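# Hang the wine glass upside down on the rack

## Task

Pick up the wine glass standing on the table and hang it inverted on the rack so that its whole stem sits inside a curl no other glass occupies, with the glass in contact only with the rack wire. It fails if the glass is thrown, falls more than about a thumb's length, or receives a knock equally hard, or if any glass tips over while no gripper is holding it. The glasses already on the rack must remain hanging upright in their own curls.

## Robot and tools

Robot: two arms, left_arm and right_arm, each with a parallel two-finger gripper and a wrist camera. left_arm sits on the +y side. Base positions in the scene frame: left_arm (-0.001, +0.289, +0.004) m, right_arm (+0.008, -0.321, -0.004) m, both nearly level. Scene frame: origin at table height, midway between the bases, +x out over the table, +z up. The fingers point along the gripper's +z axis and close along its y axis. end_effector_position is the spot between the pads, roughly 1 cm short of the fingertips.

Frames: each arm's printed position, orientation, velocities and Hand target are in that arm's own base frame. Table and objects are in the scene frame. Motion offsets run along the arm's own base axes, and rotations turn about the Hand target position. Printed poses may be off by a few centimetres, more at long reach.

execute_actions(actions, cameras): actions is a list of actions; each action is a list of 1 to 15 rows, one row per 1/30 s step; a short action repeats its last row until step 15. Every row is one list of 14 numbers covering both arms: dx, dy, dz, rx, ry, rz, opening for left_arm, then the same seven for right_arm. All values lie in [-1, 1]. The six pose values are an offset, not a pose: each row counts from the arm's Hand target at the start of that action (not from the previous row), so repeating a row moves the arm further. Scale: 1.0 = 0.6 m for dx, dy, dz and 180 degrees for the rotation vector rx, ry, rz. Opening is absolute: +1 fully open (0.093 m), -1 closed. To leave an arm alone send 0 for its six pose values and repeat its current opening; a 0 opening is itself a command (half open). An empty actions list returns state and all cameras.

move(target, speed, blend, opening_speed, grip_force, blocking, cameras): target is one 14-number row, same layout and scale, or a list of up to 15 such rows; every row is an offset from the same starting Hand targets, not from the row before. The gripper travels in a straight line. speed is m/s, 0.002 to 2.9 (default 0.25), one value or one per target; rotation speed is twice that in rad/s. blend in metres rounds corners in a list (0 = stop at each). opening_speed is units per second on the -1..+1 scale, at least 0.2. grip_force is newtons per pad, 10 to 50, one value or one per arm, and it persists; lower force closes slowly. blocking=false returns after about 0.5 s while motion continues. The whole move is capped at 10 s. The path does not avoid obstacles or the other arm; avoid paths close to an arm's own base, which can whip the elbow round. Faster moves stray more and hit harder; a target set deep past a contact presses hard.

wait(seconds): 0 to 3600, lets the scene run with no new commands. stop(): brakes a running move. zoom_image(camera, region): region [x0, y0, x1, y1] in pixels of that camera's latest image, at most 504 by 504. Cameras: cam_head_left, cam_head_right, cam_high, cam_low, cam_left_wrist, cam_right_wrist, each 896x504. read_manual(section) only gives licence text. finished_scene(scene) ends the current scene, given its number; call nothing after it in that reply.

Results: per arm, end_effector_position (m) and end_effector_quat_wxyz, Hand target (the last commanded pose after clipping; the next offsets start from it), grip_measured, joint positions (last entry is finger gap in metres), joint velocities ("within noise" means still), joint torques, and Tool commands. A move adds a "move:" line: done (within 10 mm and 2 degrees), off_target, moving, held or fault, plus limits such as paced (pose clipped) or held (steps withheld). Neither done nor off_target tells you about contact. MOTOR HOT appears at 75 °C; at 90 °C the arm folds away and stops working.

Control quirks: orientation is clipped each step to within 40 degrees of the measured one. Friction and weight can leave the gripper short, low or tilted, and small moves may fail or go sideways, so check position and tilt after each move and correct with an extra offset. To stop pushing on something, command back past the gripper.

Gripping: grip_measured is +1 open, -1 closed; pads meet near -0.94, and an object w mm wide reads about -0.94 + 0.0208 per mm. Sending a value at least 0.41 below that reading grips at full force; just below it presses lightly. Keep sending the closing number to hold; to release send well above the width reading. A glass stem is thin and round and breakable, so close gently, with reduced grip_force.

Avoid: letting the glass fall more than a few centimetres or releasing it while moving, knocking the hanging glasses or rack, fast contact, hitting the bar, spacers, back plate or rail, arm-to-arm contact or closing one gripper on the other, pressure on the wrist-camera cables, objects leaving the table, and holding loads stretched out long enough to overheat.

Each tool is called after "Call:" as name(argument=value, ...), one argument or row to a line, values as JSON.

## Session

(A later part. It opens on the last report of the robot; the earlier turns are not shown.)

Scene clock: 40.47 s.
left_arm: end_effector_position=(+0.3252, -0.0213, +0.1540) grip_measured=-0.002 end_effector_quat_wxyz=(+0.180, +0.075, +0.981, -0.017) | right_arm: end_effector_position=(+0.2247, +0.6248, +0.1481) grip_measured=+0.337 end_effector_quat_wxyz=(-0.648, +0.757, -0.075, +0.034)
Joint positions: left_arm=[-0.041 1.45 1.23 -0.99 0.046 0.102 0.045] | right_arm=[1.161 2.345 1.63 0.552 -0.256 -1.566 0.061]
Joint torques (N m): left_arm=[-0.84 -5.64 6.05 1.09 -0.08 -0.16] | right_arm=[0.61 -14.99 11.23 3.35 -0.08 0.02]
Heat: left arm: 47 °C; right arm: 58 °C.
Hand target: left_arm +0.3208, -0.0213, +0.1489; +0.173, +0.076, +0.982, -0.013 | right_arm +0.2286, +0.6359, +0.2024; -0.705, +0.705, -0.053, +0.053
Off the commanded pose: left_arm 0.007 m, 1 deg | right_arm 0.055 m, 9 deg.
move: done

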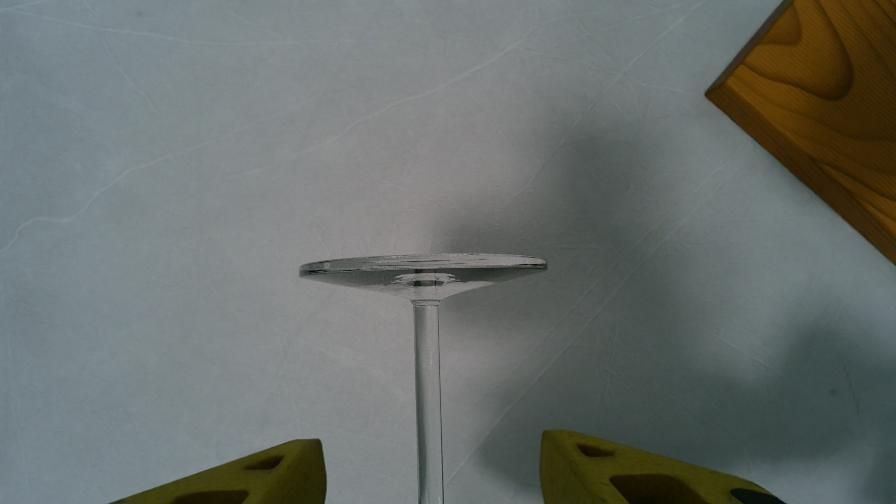

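Call:
wait(
  seconds=0.1,
  cameras=["cam_head_left","cam_head_right","cam_high","cam_right_wrist"],
)

Call:
zoom_image(
  camera="cam_head_left",
  region=[220, 160, 400, 350],
)

Call:
zoom_image(
  camera="cam_high",
  region=[330, 30, 500, 210],
)

Scene clock: 40.73 s.
left_arm: end_effector_position=(+0.3252, -0.0213, +0.1540) grip_measured=-0.002 end_effector_quat_wxyz=(+0.180, +0.075, +0.981, -0.017) | right_arm: end_effector_position=(+0.2247, +0.6248, +0.1481) grip_measured=+0.337 end_effector_quat_wxyz=(-0.648, +0.757, -0.075, +0.034)
Joint positions: left_arm=[-0.041 1.45 1.23 -0.99 0.046 0.102 0.045] | right_arm=[1.161 2.345 1.63 0.552 -0.256 -1.566 0.061]
Joint torques (N m): left_arm=[-0.83 -5.57 6.05 1.11 -0.07 -0.15] | right_arm=[0.55 -15.06 11.25 3.38 -0.08 0.04]
Heat: left arm: 47 °C; right arm: 59 °C.
Hand target: left_arm +0.3208, -0.0213, +0.1489; +0.173, +0.076, +0.982, -0.013 | right_arm +0.2286, +0.6359, +0.2024; -0.705, +0.705, -0.053, +0.053
Tool commands: left_gripper/opening=+0.0 right_gripper/opening=+0.0
Off the commanded pose: left_arm 0.007 m, 1 deg | right_arm 0.055 m, 9 deg.
wait: 0.10 s; at rest from the start

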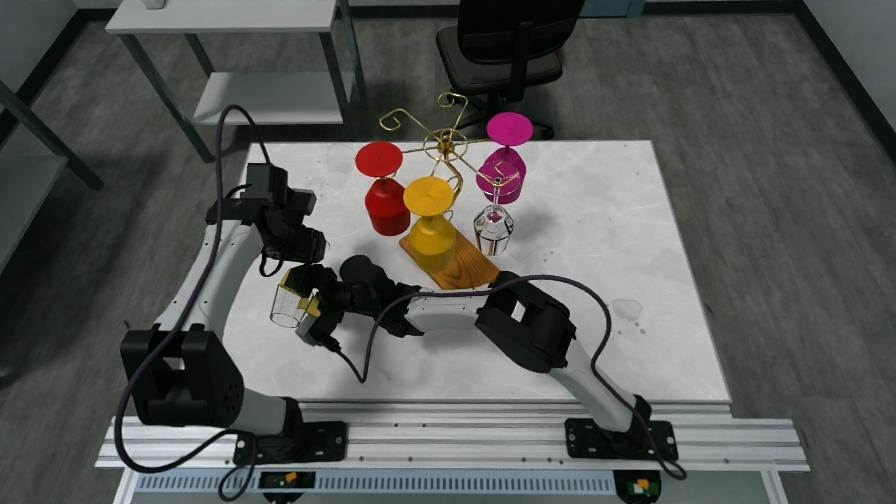

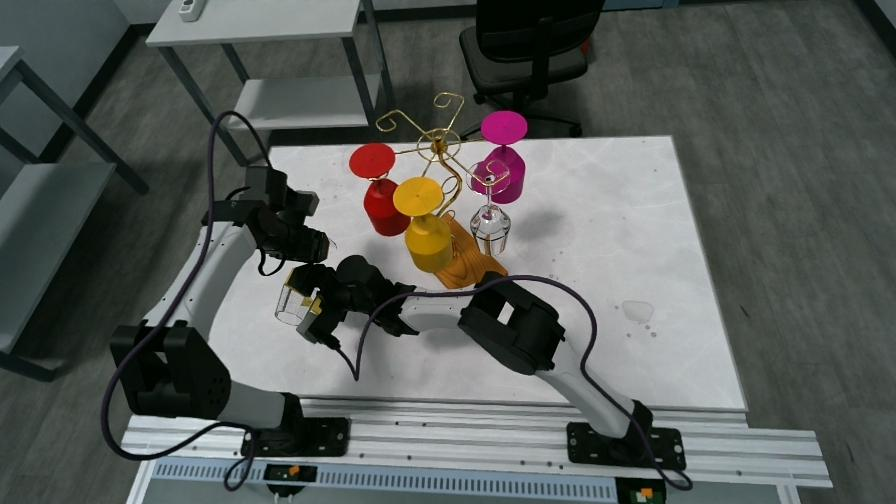

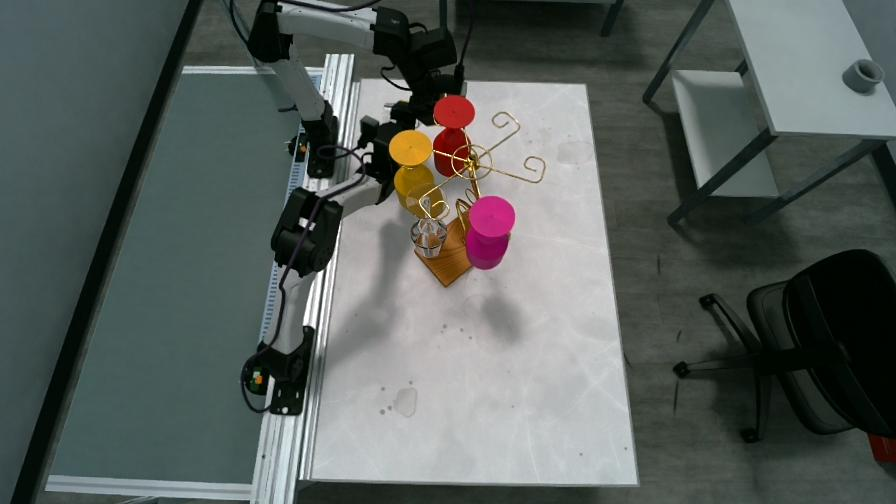

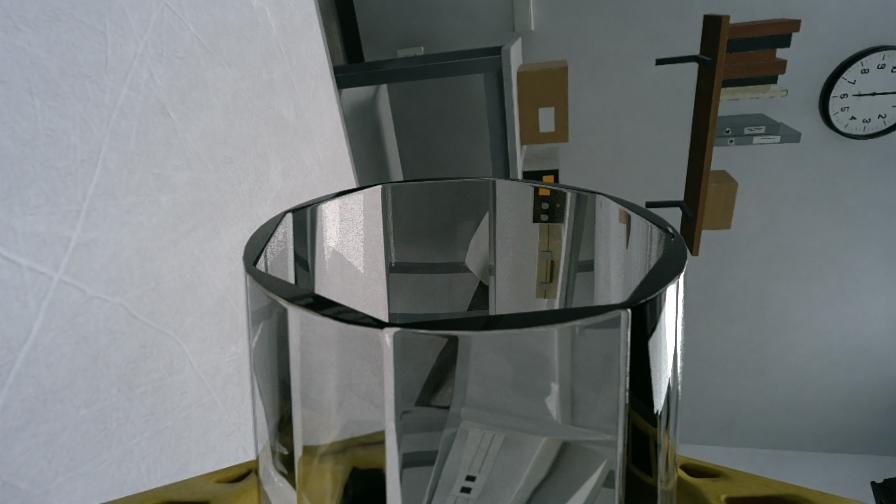

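Scaled by 2.653 from the camera's image (finer frame: 1280x720).

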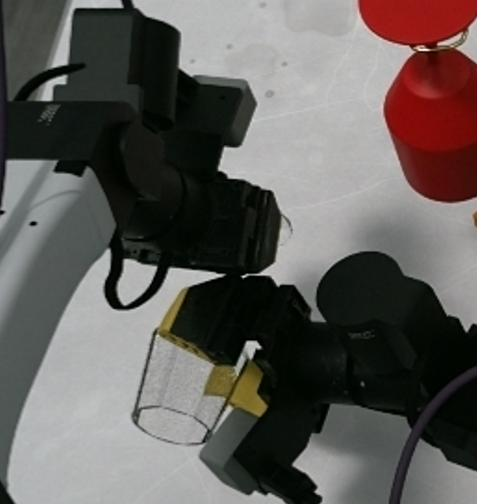

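Scaled by 2.800 from the camera's image (finer frame: 1280x720).

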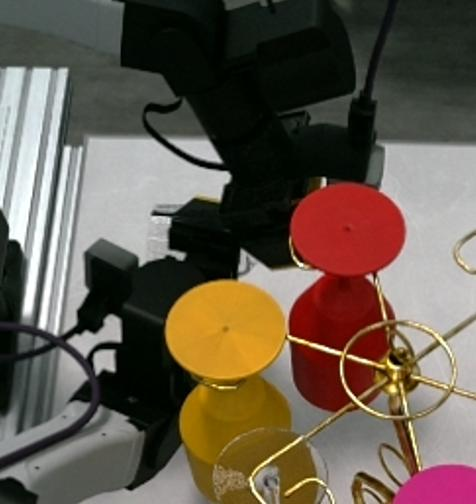

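Call:
move(
  target=[
    [0,0,0.06,0,0,0,0,0,0,0,0,0,0,0],
    [0.004,0,0.06,0.017,0.11,0,0,0,0,0,0,0,0,0],
  ],
  speed=0.15,
  cameras=["cam_left_wrist","cam_head_left"],
)

Scene clock: 44.13 s.
left_arm: end_effector_position=(+0.3215, -0.0206, +0.1845) grip_measured=-0.002 end_effector_quat_wxyz=(+0.004, +0.077, +0.997, -0.006) | right_arm: end_effector_position=(+0.2263, +0.6257, +0.1577) grip_measured=+0.337 end_effector_quat_wxyz=(-0.663, +0.745, -0.071, +0.039)
Joint positions: left_arm=[-0.058 1.776 1.756 -1.541 0.011 0.096 0.045] | right_arm=[1.16 2.345 1.63 0.593 -0.255 -1.567 0.061]
Joint torques (N m): left_arm=[-1.03 -5.98 8.83 0.29 -0.11 -0.23] | right_arm=[0.69 -14.49 11.93 2.91 -0.08 0.04]
Heat: left arm: 47 °C; right arm: 60 °C.
Hand target: left_arm +0.3233, -0.0213, +0.1851; +0.000, +0.077, +0.997, +0.000 | right_arm +0.2288, +0.6359, +0.2025; -0.705, +0.705, -0.053, +0.053
Off the commanded pose: left_arm 0.002 m, 1 deg | right_arm 0.046 m, 7 deg.
move: done
Images, in order (width x height): cam_head_left 896x504, cam_left_wrist 896x504.

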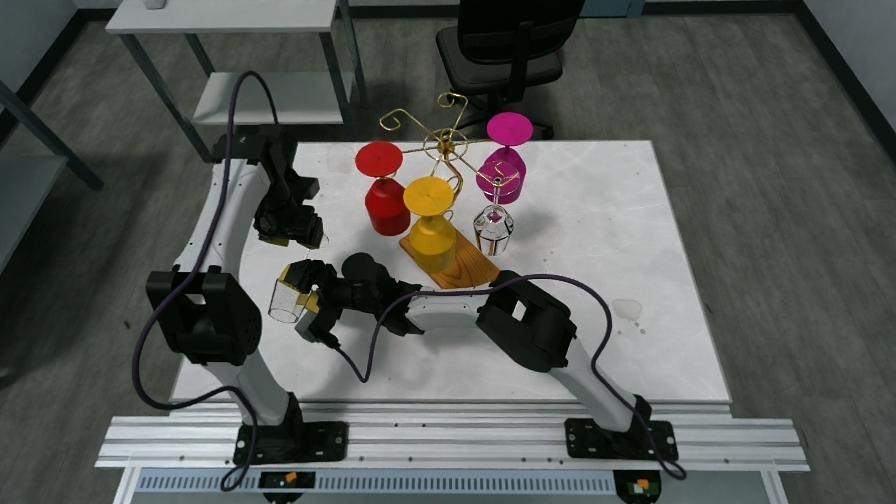

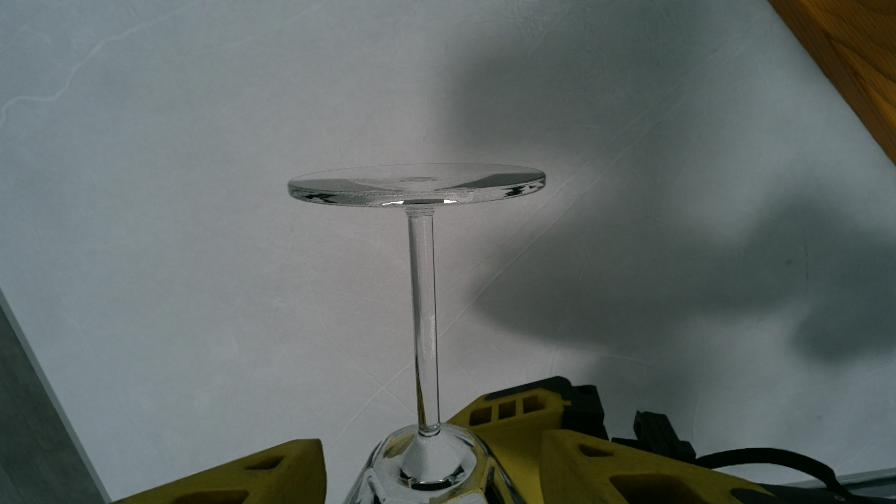

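Call:
move(
  target=[0.001,0.002,-0.073,0,0,0,0,0,0,0,0,0,0,0],
  speed=0.1,
  cameras=["cam_left_wrist"],
)

Scene clock: 45.70 s.
left_arm: end_effector_position=(+0.3228, -0.0207, +0.1424) grip_measured=-0.002 end_effector_quat_wxyz=(-0.005, +0.077, +0.997, -0.006) | right_arm: end_effector_position=(+0.2263, +0.6257, +0.1577) grip_measured=+0.337 end_effector_quat_wxyz=(-0.663, +0.745, -0.071, +0.039)
Joint positions: left_arm=[-0.058 1.776 1.587 -1.391 0.011 0.096 0.045] | right_arm=[1.16 2.345 1.63 0.593 -0.255 -1.567 0.061]
Joint torques (N m): left_arm=[-0.59 -7.86 6.08 0.47 -0.12 -0.17] | right_arm=[0.75 -14.43 11.92 2.93 -0.07 0.05]
Heat: left arm: 47 °C; right arm: 61 °C.
Hand target: left_arm +0.3239, -0.0201, +0.1413; +0.000, +0.077, +0.997, +0.000 | right_arm +0.2288, +0.6359, +0.2025; -0.705, +0.705, -0.053, +0.053
Off the commanded pose: left_arm 0.002 m, 1 deg | right_arm 0.046 m, 7 deg.
move: done

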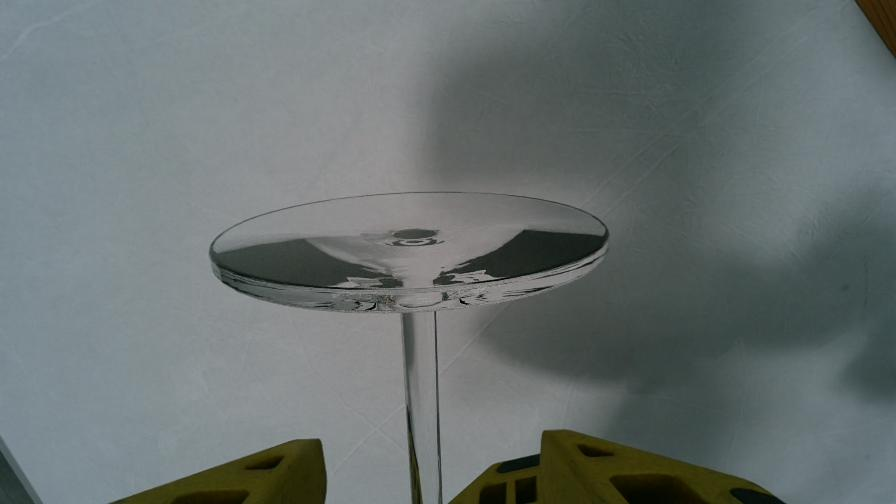

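Call:
move(
  target=[
    [0,0.003,-0.004,0,0,0,0,0,0,0,0,0,0,0],
    [0,0.003,-0.004,0,0,0,-1,0,0,0,0,0,0,0],
  ],
  speed=0.1,
  grip_force=[35,30],
  cameras=["cam_left_wrist"],
)

Call:
zoom_image(
  camera="cam_left_wrist",
  region=[350, 380, 530, 504],
)

Scene clock: 49.23 s.
left_arm: end_effector_position=(+0.3231, -0.0200, +0.1397) grip_measured=-0.944 end_effector_quat_wxyz=(-0.005, +0.077, +0.997, -0.003) | right_arm: end_effector_position=(+0.2263, +0.6257, +0.1578) grip_measured=+0.347 end_effector_quat_wxyz=(-0.663, +0.744, -0.071, +0.039)
Joint positions: left_arm=[-0.058 1.776 1.576 -1.38 0.007 0.096 0] | right_arm=[1.16 2.345 1.63 0.593 -0.255 -1.567 0.062]
Joint torques (N m): left_arm=[-0.18 -7.98 6.12 0.5 -0.09 -0.14] | right_arm=[0.68 -14.43 11.95 2.89 -0.07 0.06]
Heat: left arm: 47 °C; right arm: 62 °C.
Hand target: left_arm +0.3238, -0.0183, +0.1389; +0.000, +0.077, +0.997, +0.000 | right_arm +0.2288, +0.6359, +0.2025; -0.705, +0.705, -0.053, +0.053
Off the commanded pose: left_arm 0.002 m, 1 deg | right_arm 0.046 m, 7 deg.
grip_force (N): 35, 30
move: done

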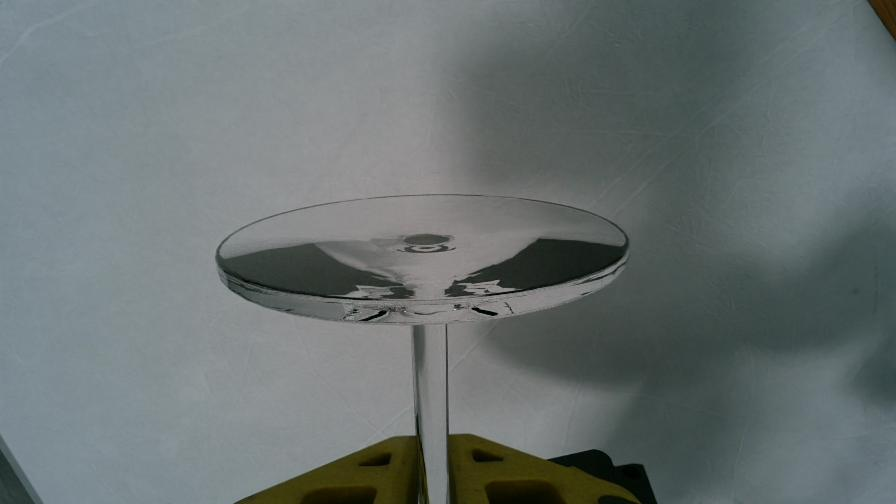

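Scaled by 2.800 from the camera's image (finer frame: 1280x720).

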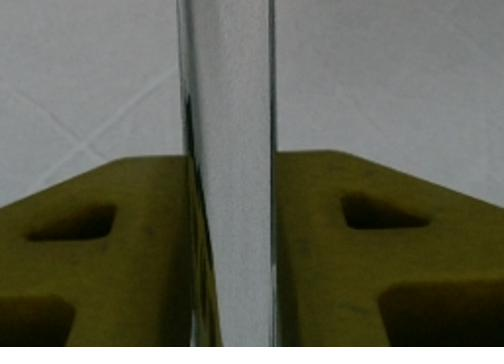

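Call:
move(
  target=[
    [0,0,0,0,0,0,-1,0,0,0,0,0,0,1],
    [0,0,0,0,0,0,-1,-0.045,-0.3,0,0,0,0,1],
  ],
  speed=0.15,
  grip_force=[35,50],
)

Call:
move(
  target=[
    [0,0,0.2,0,0,0,-1,-0.02,-0.1,0.0,0,0,0,1],
    [0.045,0.024,0.378,-0.3924,-0.422,-0.276,-1,-0.02,-0.1,0,0,0,0,1],
  ],
  blend=0.03,
  speed=0.2,
  cameras=["cam_left_wrist","cam_head_left","cam_head_right","cam_high","cam_low"],
)

Call:
zoom_image(
  camera="cam_head_left",
  region=[200, 60, 500, 260],
)

Call:
zoom_image(
  camera="cam_high",
  region=[380, 0, 580, 230],
)

Call:
zoom_image(
  camera="cam_low",
  region=[370, 110, 530, 280],
)

Scene clock: 52.50 s.
left_arm: end_effector_position=(+0.3240, -0.0198, +0.1390) grip_measured=-0.958 end_effector_quat_wxyz=(-0.003, +0.077, +0.997, -0.003) | right_arm: end_effector_position=(+0.2055, +0.4610, +0.1840) grip_measured=+1.000 end_effector_quat_wxyz=(+0.689, -0.720, +0.064, -0.052)
Joint positions: left_arm=[-0.058 1.776 1.574 -1.374 0.005 0.096 0] | right_arm=[1.028 1.829 0.831 0.95 -0.378 -1.576 0.093]
Joint torques (N m): left_arm=[0.01 -7.91 6.3 0.46 -0.04 -0.12] | right_arm=[0.21 -11.89 5.78 2.44 -0.2 0.13]
Heat: left arm: 47 °C; right arm: 63 °C.
Hand target: left_arm +0.3238, -0.0182, +0.1389; +0.000, +0.077, +0.997, +0.000 | right_arm +0.2017, +0.4559, +0.2024; +0.705, -0.705, +0.053, -0.053
Off the commanded pose: left_arm 0.002 m, 0 deg | right_arm 0.020 m, 3 deg.
grip_force (N): 35, 50
move: off_target (right_arm)

Scene clock: 58.70 s.
left_arm: end_effector_position=(+0.3488, -0.0071, +0.3563) grip_measured=-0.959 end_effector_quat_wxyz=(+0.591, +0.360, +0.619, -0.371) | right_arm: end_effector_position=(+0.1937, +0.4003, +0.1900) grip_measured=+1.000 end_effector_quat_wxyz=(+0.693, -0.717, +0.063, -0.053)
Joint positions: left_arm=[0.483 1.725 1.727 -1.572 1.544 1.537 0] | right_arm=[0.954 1.628 0.602 0.987 -0.453 -1.576 0.093]
Joint torques (N m): left_arm=[0.28 -5.76 8.96 0.22 1.25 -0.01] | right_arm=[0.17 -9.32 5.64 2.36 -0.22 0.15]
Heat: left arm: 48 °C; right arm: 61 °C.
Hand target: left_arm +0.3509, -0.0038, +0.3656; +0.595, +0.405, +0.507, -0.474 | right_arm +0.1898, +0.3959, +0.2024; +0.705, -0.705, +0.053, -0.053
Off the commanded pose: left_arm 0.010 m, 18 deg | right_arm 0.014 m, 2 deg.
joint sent to its limit (left arm) — joint 4 (wrist pitch), lower limit; joint 5 (wrist yaw), upper limit. The joint targets are off in orientation, not in position.
grip_force (N): 35, 50
move: off_target (left_arm, right_arm)
Images, in order (width x height): cam_head_left 896x504, cam_head_right 896x504, cam_high 896x504, cam_low 896x504, cam_left_wrist 896x504.

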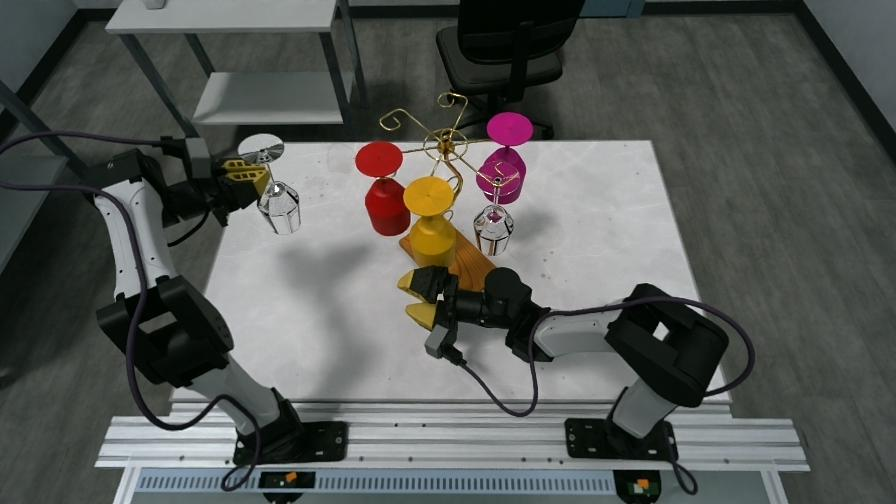

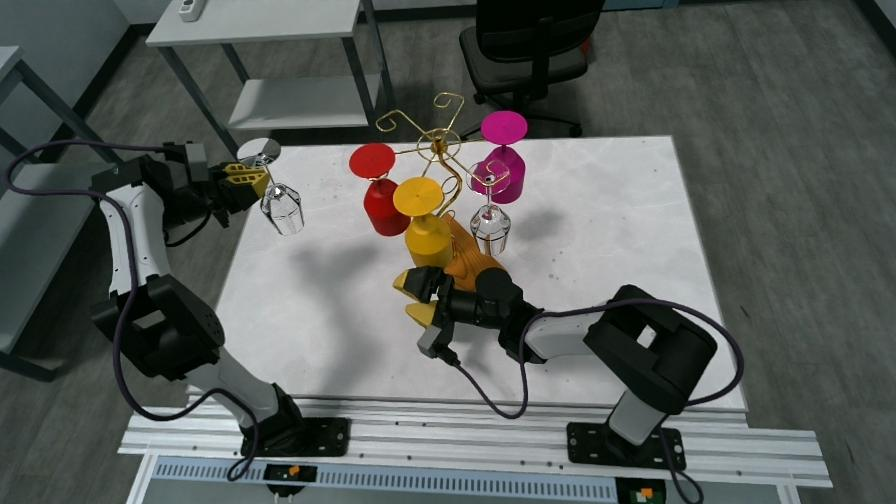

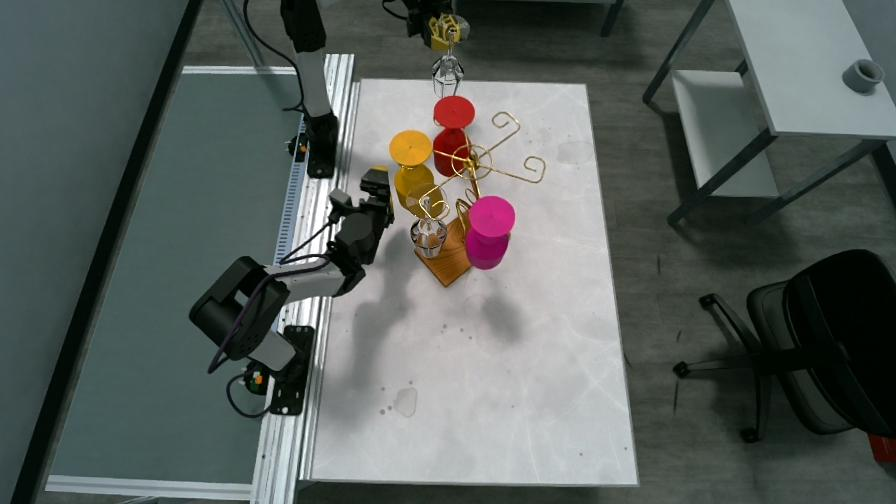

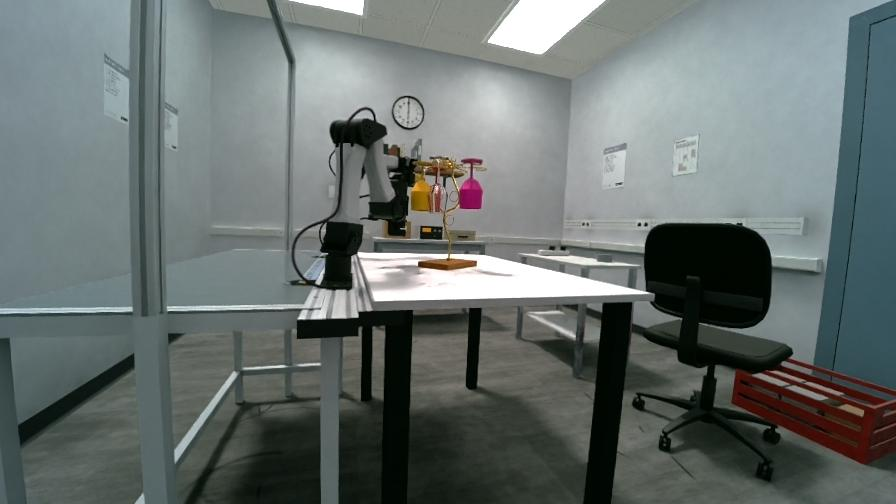

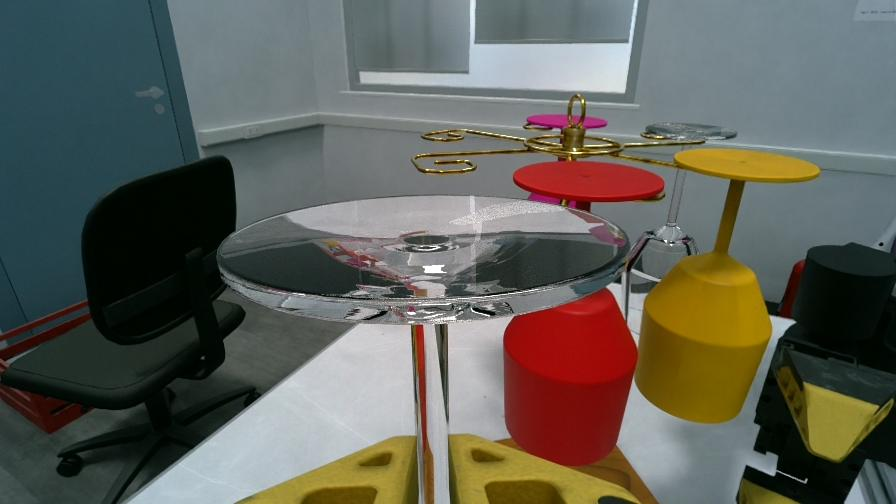

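Scaled by 1.680 from the camera's image (finer frame: 1280x720).

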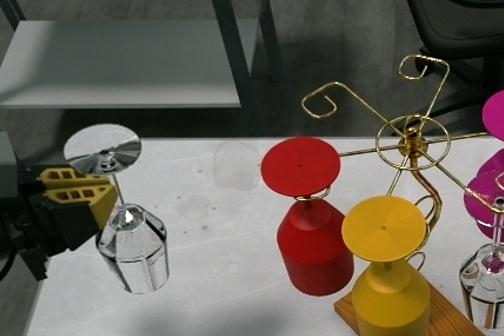

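Scaled by 2.191 from the camera's image (finer frame: 1280x720).

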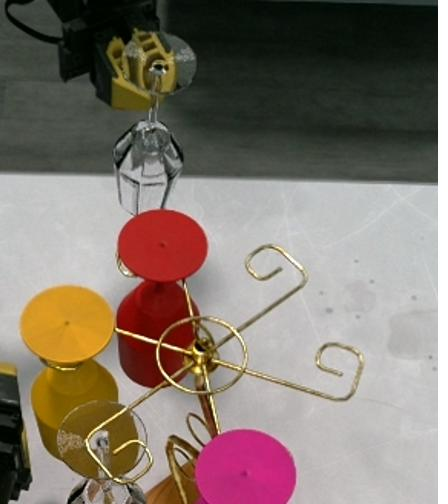

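Scaled by 2.965 from the camera's image (finer frame: 1280x720).

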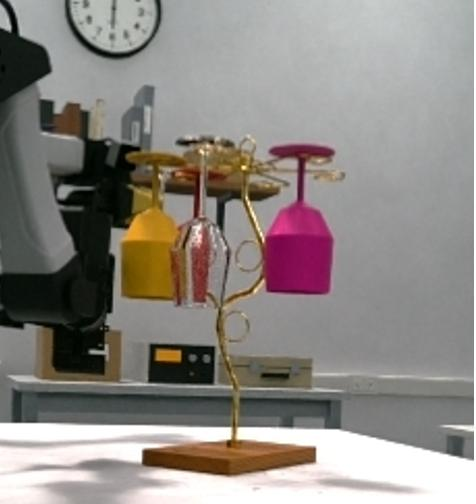

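Call:
move(
  target=[0.049,-0.169,-0.028,0,0,0.0264,-1,0,0,0,0,0,0,1],
  speed=0.15,
  cameras=["cam_left_wrist","cam_head_left","cam_high","cam_low"],
)

Call:
zoom_image(
  camera="cam_head_left",
  region=[300, 70, 500, 240],
)

Call:
zoom_image(
  camera="cam_high",
  region=[400, 50, 560, 220],
)

Call:
zoom_image(
  camera="cam_low",
  region=[390, 140, 510, 270],
)

Scene clock: 62.17 s.
left_arm: end_effector_position=(+0.3775, -0.1023, +0.3400) grip_measured=-0.959 end_effector_quat_wxyz=(+0.533, +0.453, +0.554, -0.451) | right_arm: end_effector_position=(+0.1937, +0.4003, +0.1900) grip_measured=+1.000 end_effector_quat_wxyz=(+0.693, -0.717, +0.063, -0.053)
Joint positions: left_arm=[0.18 1.867 1.833 -1.42 1.546 1.438 0] | right_arm=[0.954 1.628 0.602 0.987 -0.453 -1.576 0.093]
Joint torques (N m): left_arm=[-1.05 -7.5 8.94 0.58 1.25 -0.07] | right_arm=[0.1 -9.25 5.65 2.37 -0.21 0.16]
Heat: left arm: 48 °C; right arm: 60 °C.
Hand target: left_arm +0.3802, -0.1053, +0.3488; +0.614, +0.383, +0.524, -0.449 | right_arm +0.1898, +0.3959, +0.2024; +0.705, -0.705, +0.053, -0.053
Off the commanded pose: left_arm 0.010 m, 13 deg | right_arm 0.014 m, 2 deg.
joint sent to its limit (left arm) — joint 5 (wrist yaw), upper limit. The joint targets are off in orientation, not in position.
grip_force (N): 35, 50
move: off_target (left_arm)
Images, in order (width x height): cam_head_left 896x504, cam_high 896x504, cam_low 896x504, cam_left_wrist 896x504.

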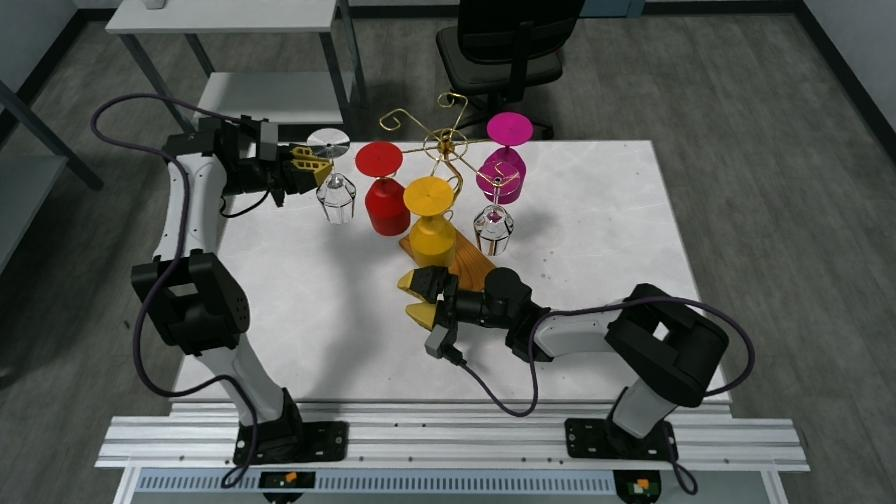

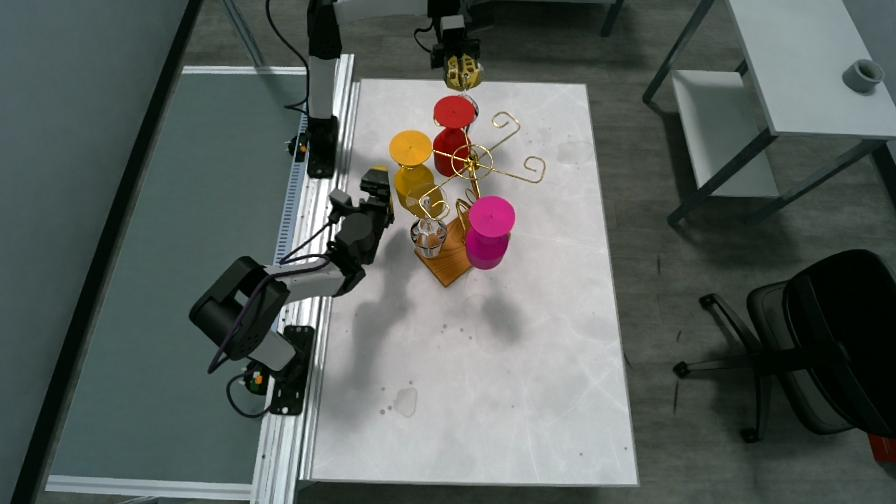

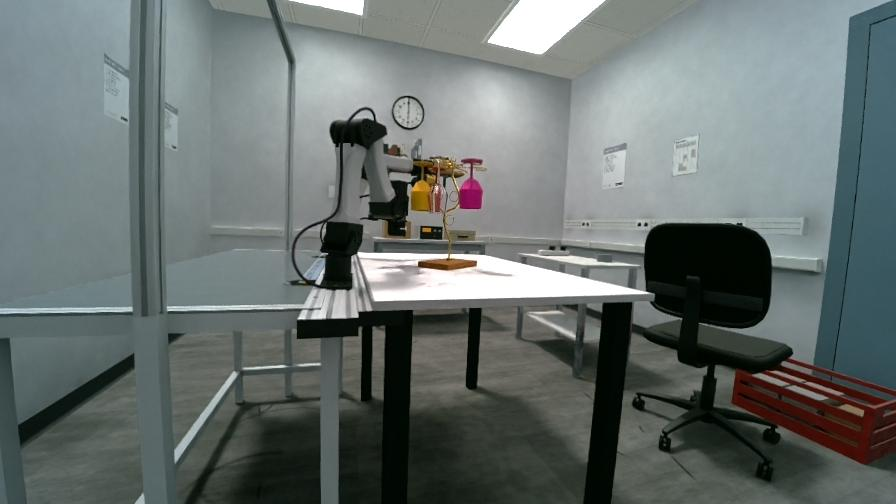

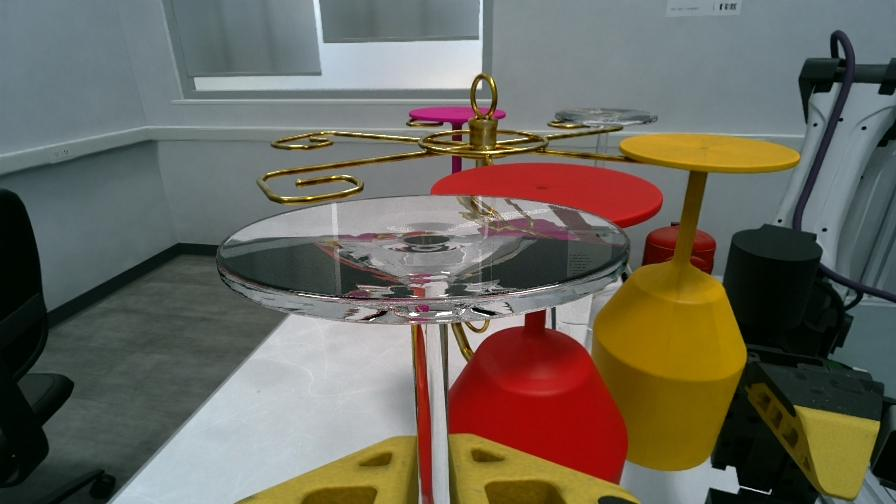

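Scaled by 2.520 from the camera's image (finer frame: 1280x720).

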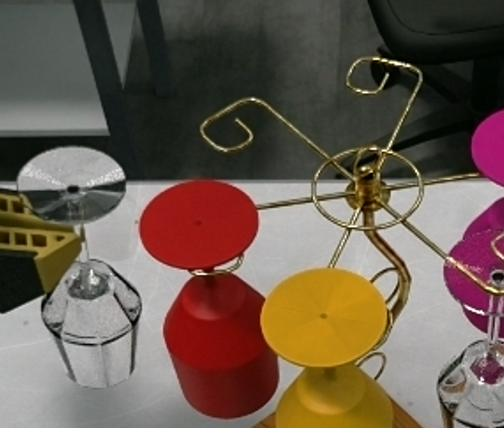

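Scaled by 2.965 from the camera's image (finer frame: 1280x720).

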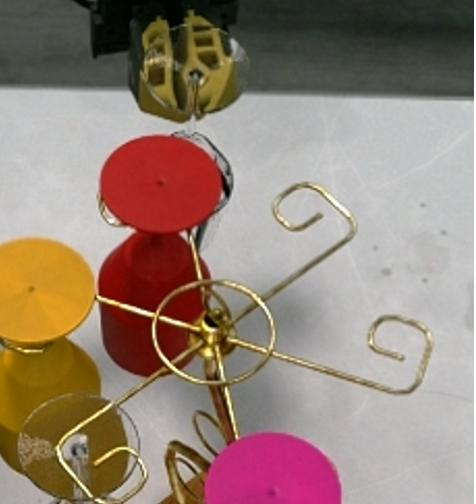

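Scaled by 3.877 from the camera's image (finer frame: 1280x720).

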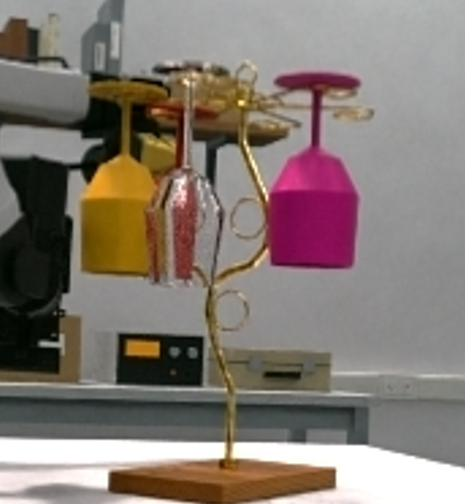

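Call:
move(
  target=[
    [-0.049,0.169,0.079,0.2613,0.305,0.3073,-1,0,0,0,0,0,0,1],
    [-0.049,0.169,0.079,0,0,0.353,-1,0,0,0,0,0,0,1],
  ],
  speed=0.3,
  blend=0.02,
)

Call:
move(
  target=[
    [0.049,-0.05,-0.065,0,0,-0.325,-1,0,0,0,0,0,0,1],
    [0.049,-0.169,-0.065,0,0,-0.325,-1,0,0,0,0,0,0,1],
  ],
  speed=0.25,
  blend=0.02,
  cameras=["cam_left_wrist","cam_head_left","cam_high","cam_low"],
)

Call:
zoom_image(
  camera="cam_head_left",
  region=[300, 70, 500, 240],
)

Call:
zoom_image(
  camera="cam_high",
  region=[400, 50, 560, 220],
)

Scene clock: 68.83 s.
left_arm: end_effector_position=(+0.3509, -0.0044, +0.3886) grip_measured=-0.959 end_effector_quat_wxyz=(+0.746, +0.052, +0.661, -0.061) | right_arm: end_effector_position=(+0.1937, +0.4003, +0.1900) grip_measured=+1.000 end_effector_quat_wxyz=(+0.693, -0.717, +0.063, -0.053)
Joint positions: left_arm=[0.119 0.937 0.828 0.233 0.277 -0.037 0] | right_arm=[0.954 1.628 0.602 0.987 -0.453 -1.576 0.093]
Joint torques (N m): left_arm=[-0.7 -1.33 8.03 2.3 -0.19 -0.19] | right_arm=[0.21 -9.26 5.61 2.37 -0.21 0.15]
Heat: left arm: 49 °C; right arm: 59 °C.
Hand target: left_arm +0.3509, -0.0038, +0.3962; +0.759, +0.050, +0.647, -0.058 | right_arm +0.1898, +0.3959, +0.2024; +0.705, -0.705, +0.053, -0.053
Off the commanded pose: left_arm 0.008 m, 2 deg | right_arm 0.014 m, 2 deg.
grip_force (N): 35, 50
move: done

Scene clock: 72.37 s.
left_arm: end_effector_position=(+0.3778, -0.1041, +0.3562) grip_measured=-0.959 end_effector_quat_wxyz=(+0.625, +0.364, +0.546, -0.424) | right_arm: end_effector_position=(+0.1937, +0.4003, +0.1900) grip_measured=+1.000 end_effector_quat_wxyz=(+0.693, -0.717, +0.063, -0.053)
Joint positions: left_arm=[0.159 1.564 0.984 1.138 1.303 -0.55 0] | right_arm=[0.954 1.628 0.602 0.987 -0.453 -1.576 0.093]
Joint torques (N m): left_arm=[-0.98 -5.2 7.16 1.33 -0.73 -0.15] | right_arm=[0.16 -9.35 5.65 2.37 -0.21 0.16]
Heat: left arm: 48 °C; right arm: 58 °C.
Hand target: left_arm +0.3803, -0.1052, +0.3572; +0.634, +0.360, +0.540, -0.421 | right_arm +0.1898, +0.3959, +0.2024; +0.705, -0.705, +0.053, -0.053
Off the commanded pose: left_arm 0.003 m, 1 deg | right_arm 0.014 m, 2 deg.
grip_force (N): 35, 50
move: done
Images, in order (width x height): cam_head_left 896x504, cam_high 896x504, cam_low 896x504, cam_left_wrist 896x504.

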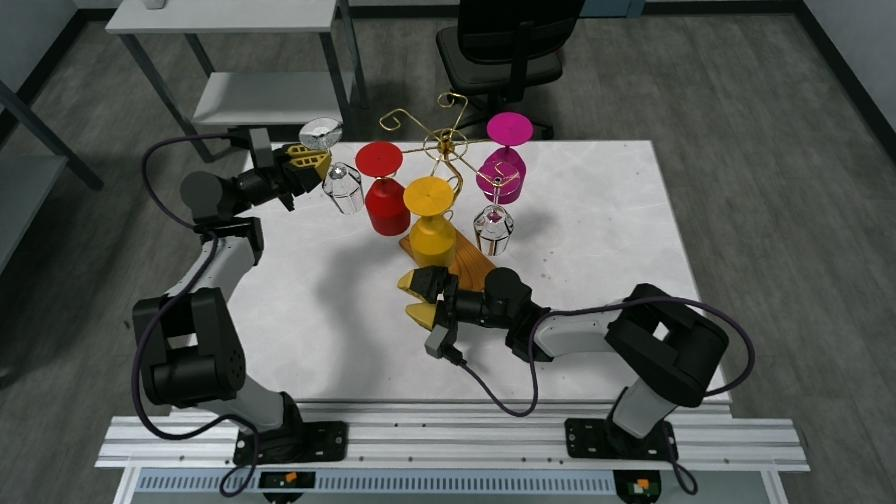

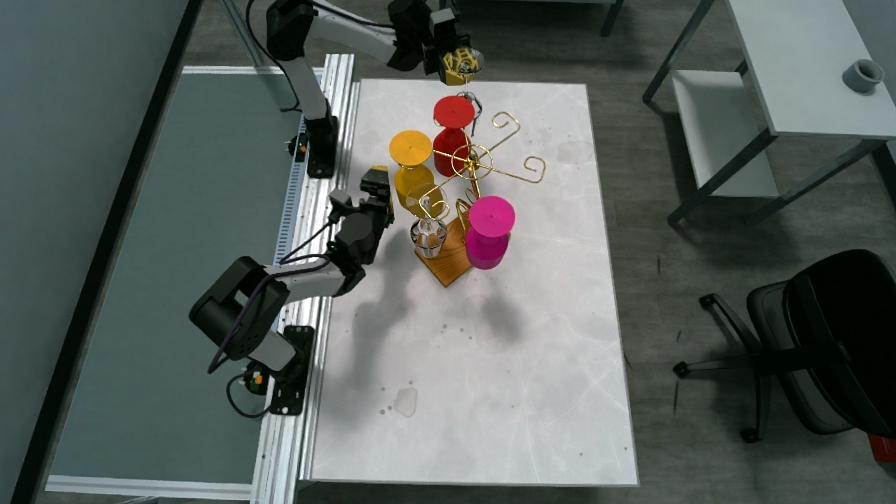

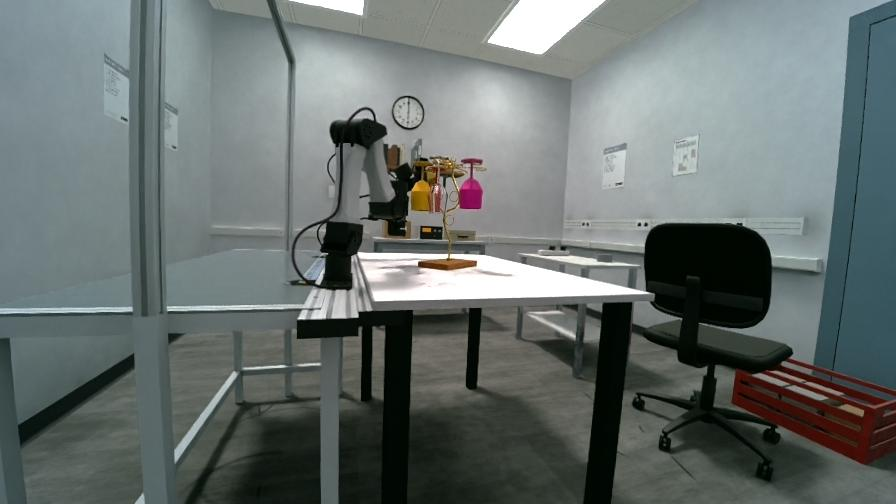

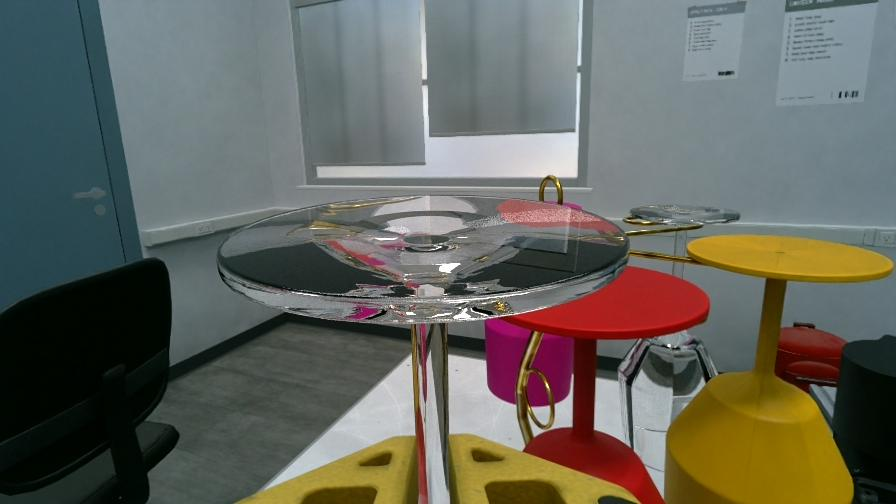

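Scaled by 2.520 from the camera's image (finer frame: 1280x720).

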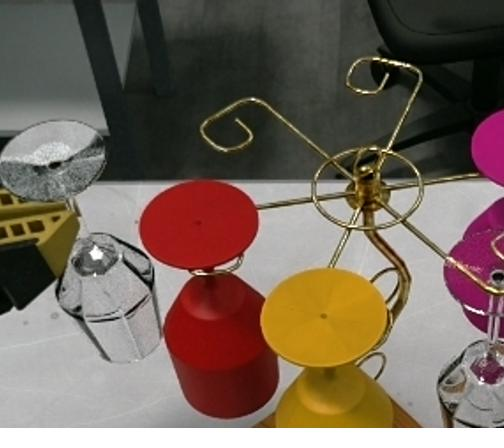

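Scaled by 2.965 from the camera's image (finer frame: 1280x720).

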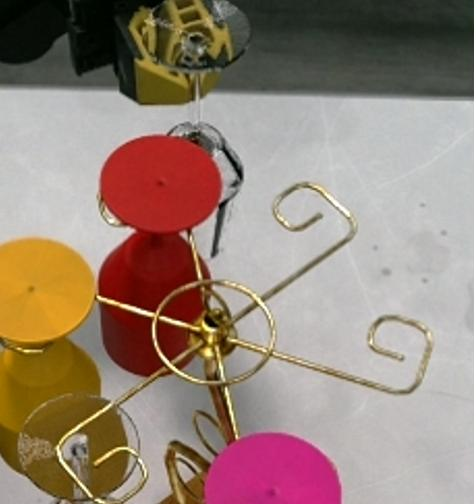

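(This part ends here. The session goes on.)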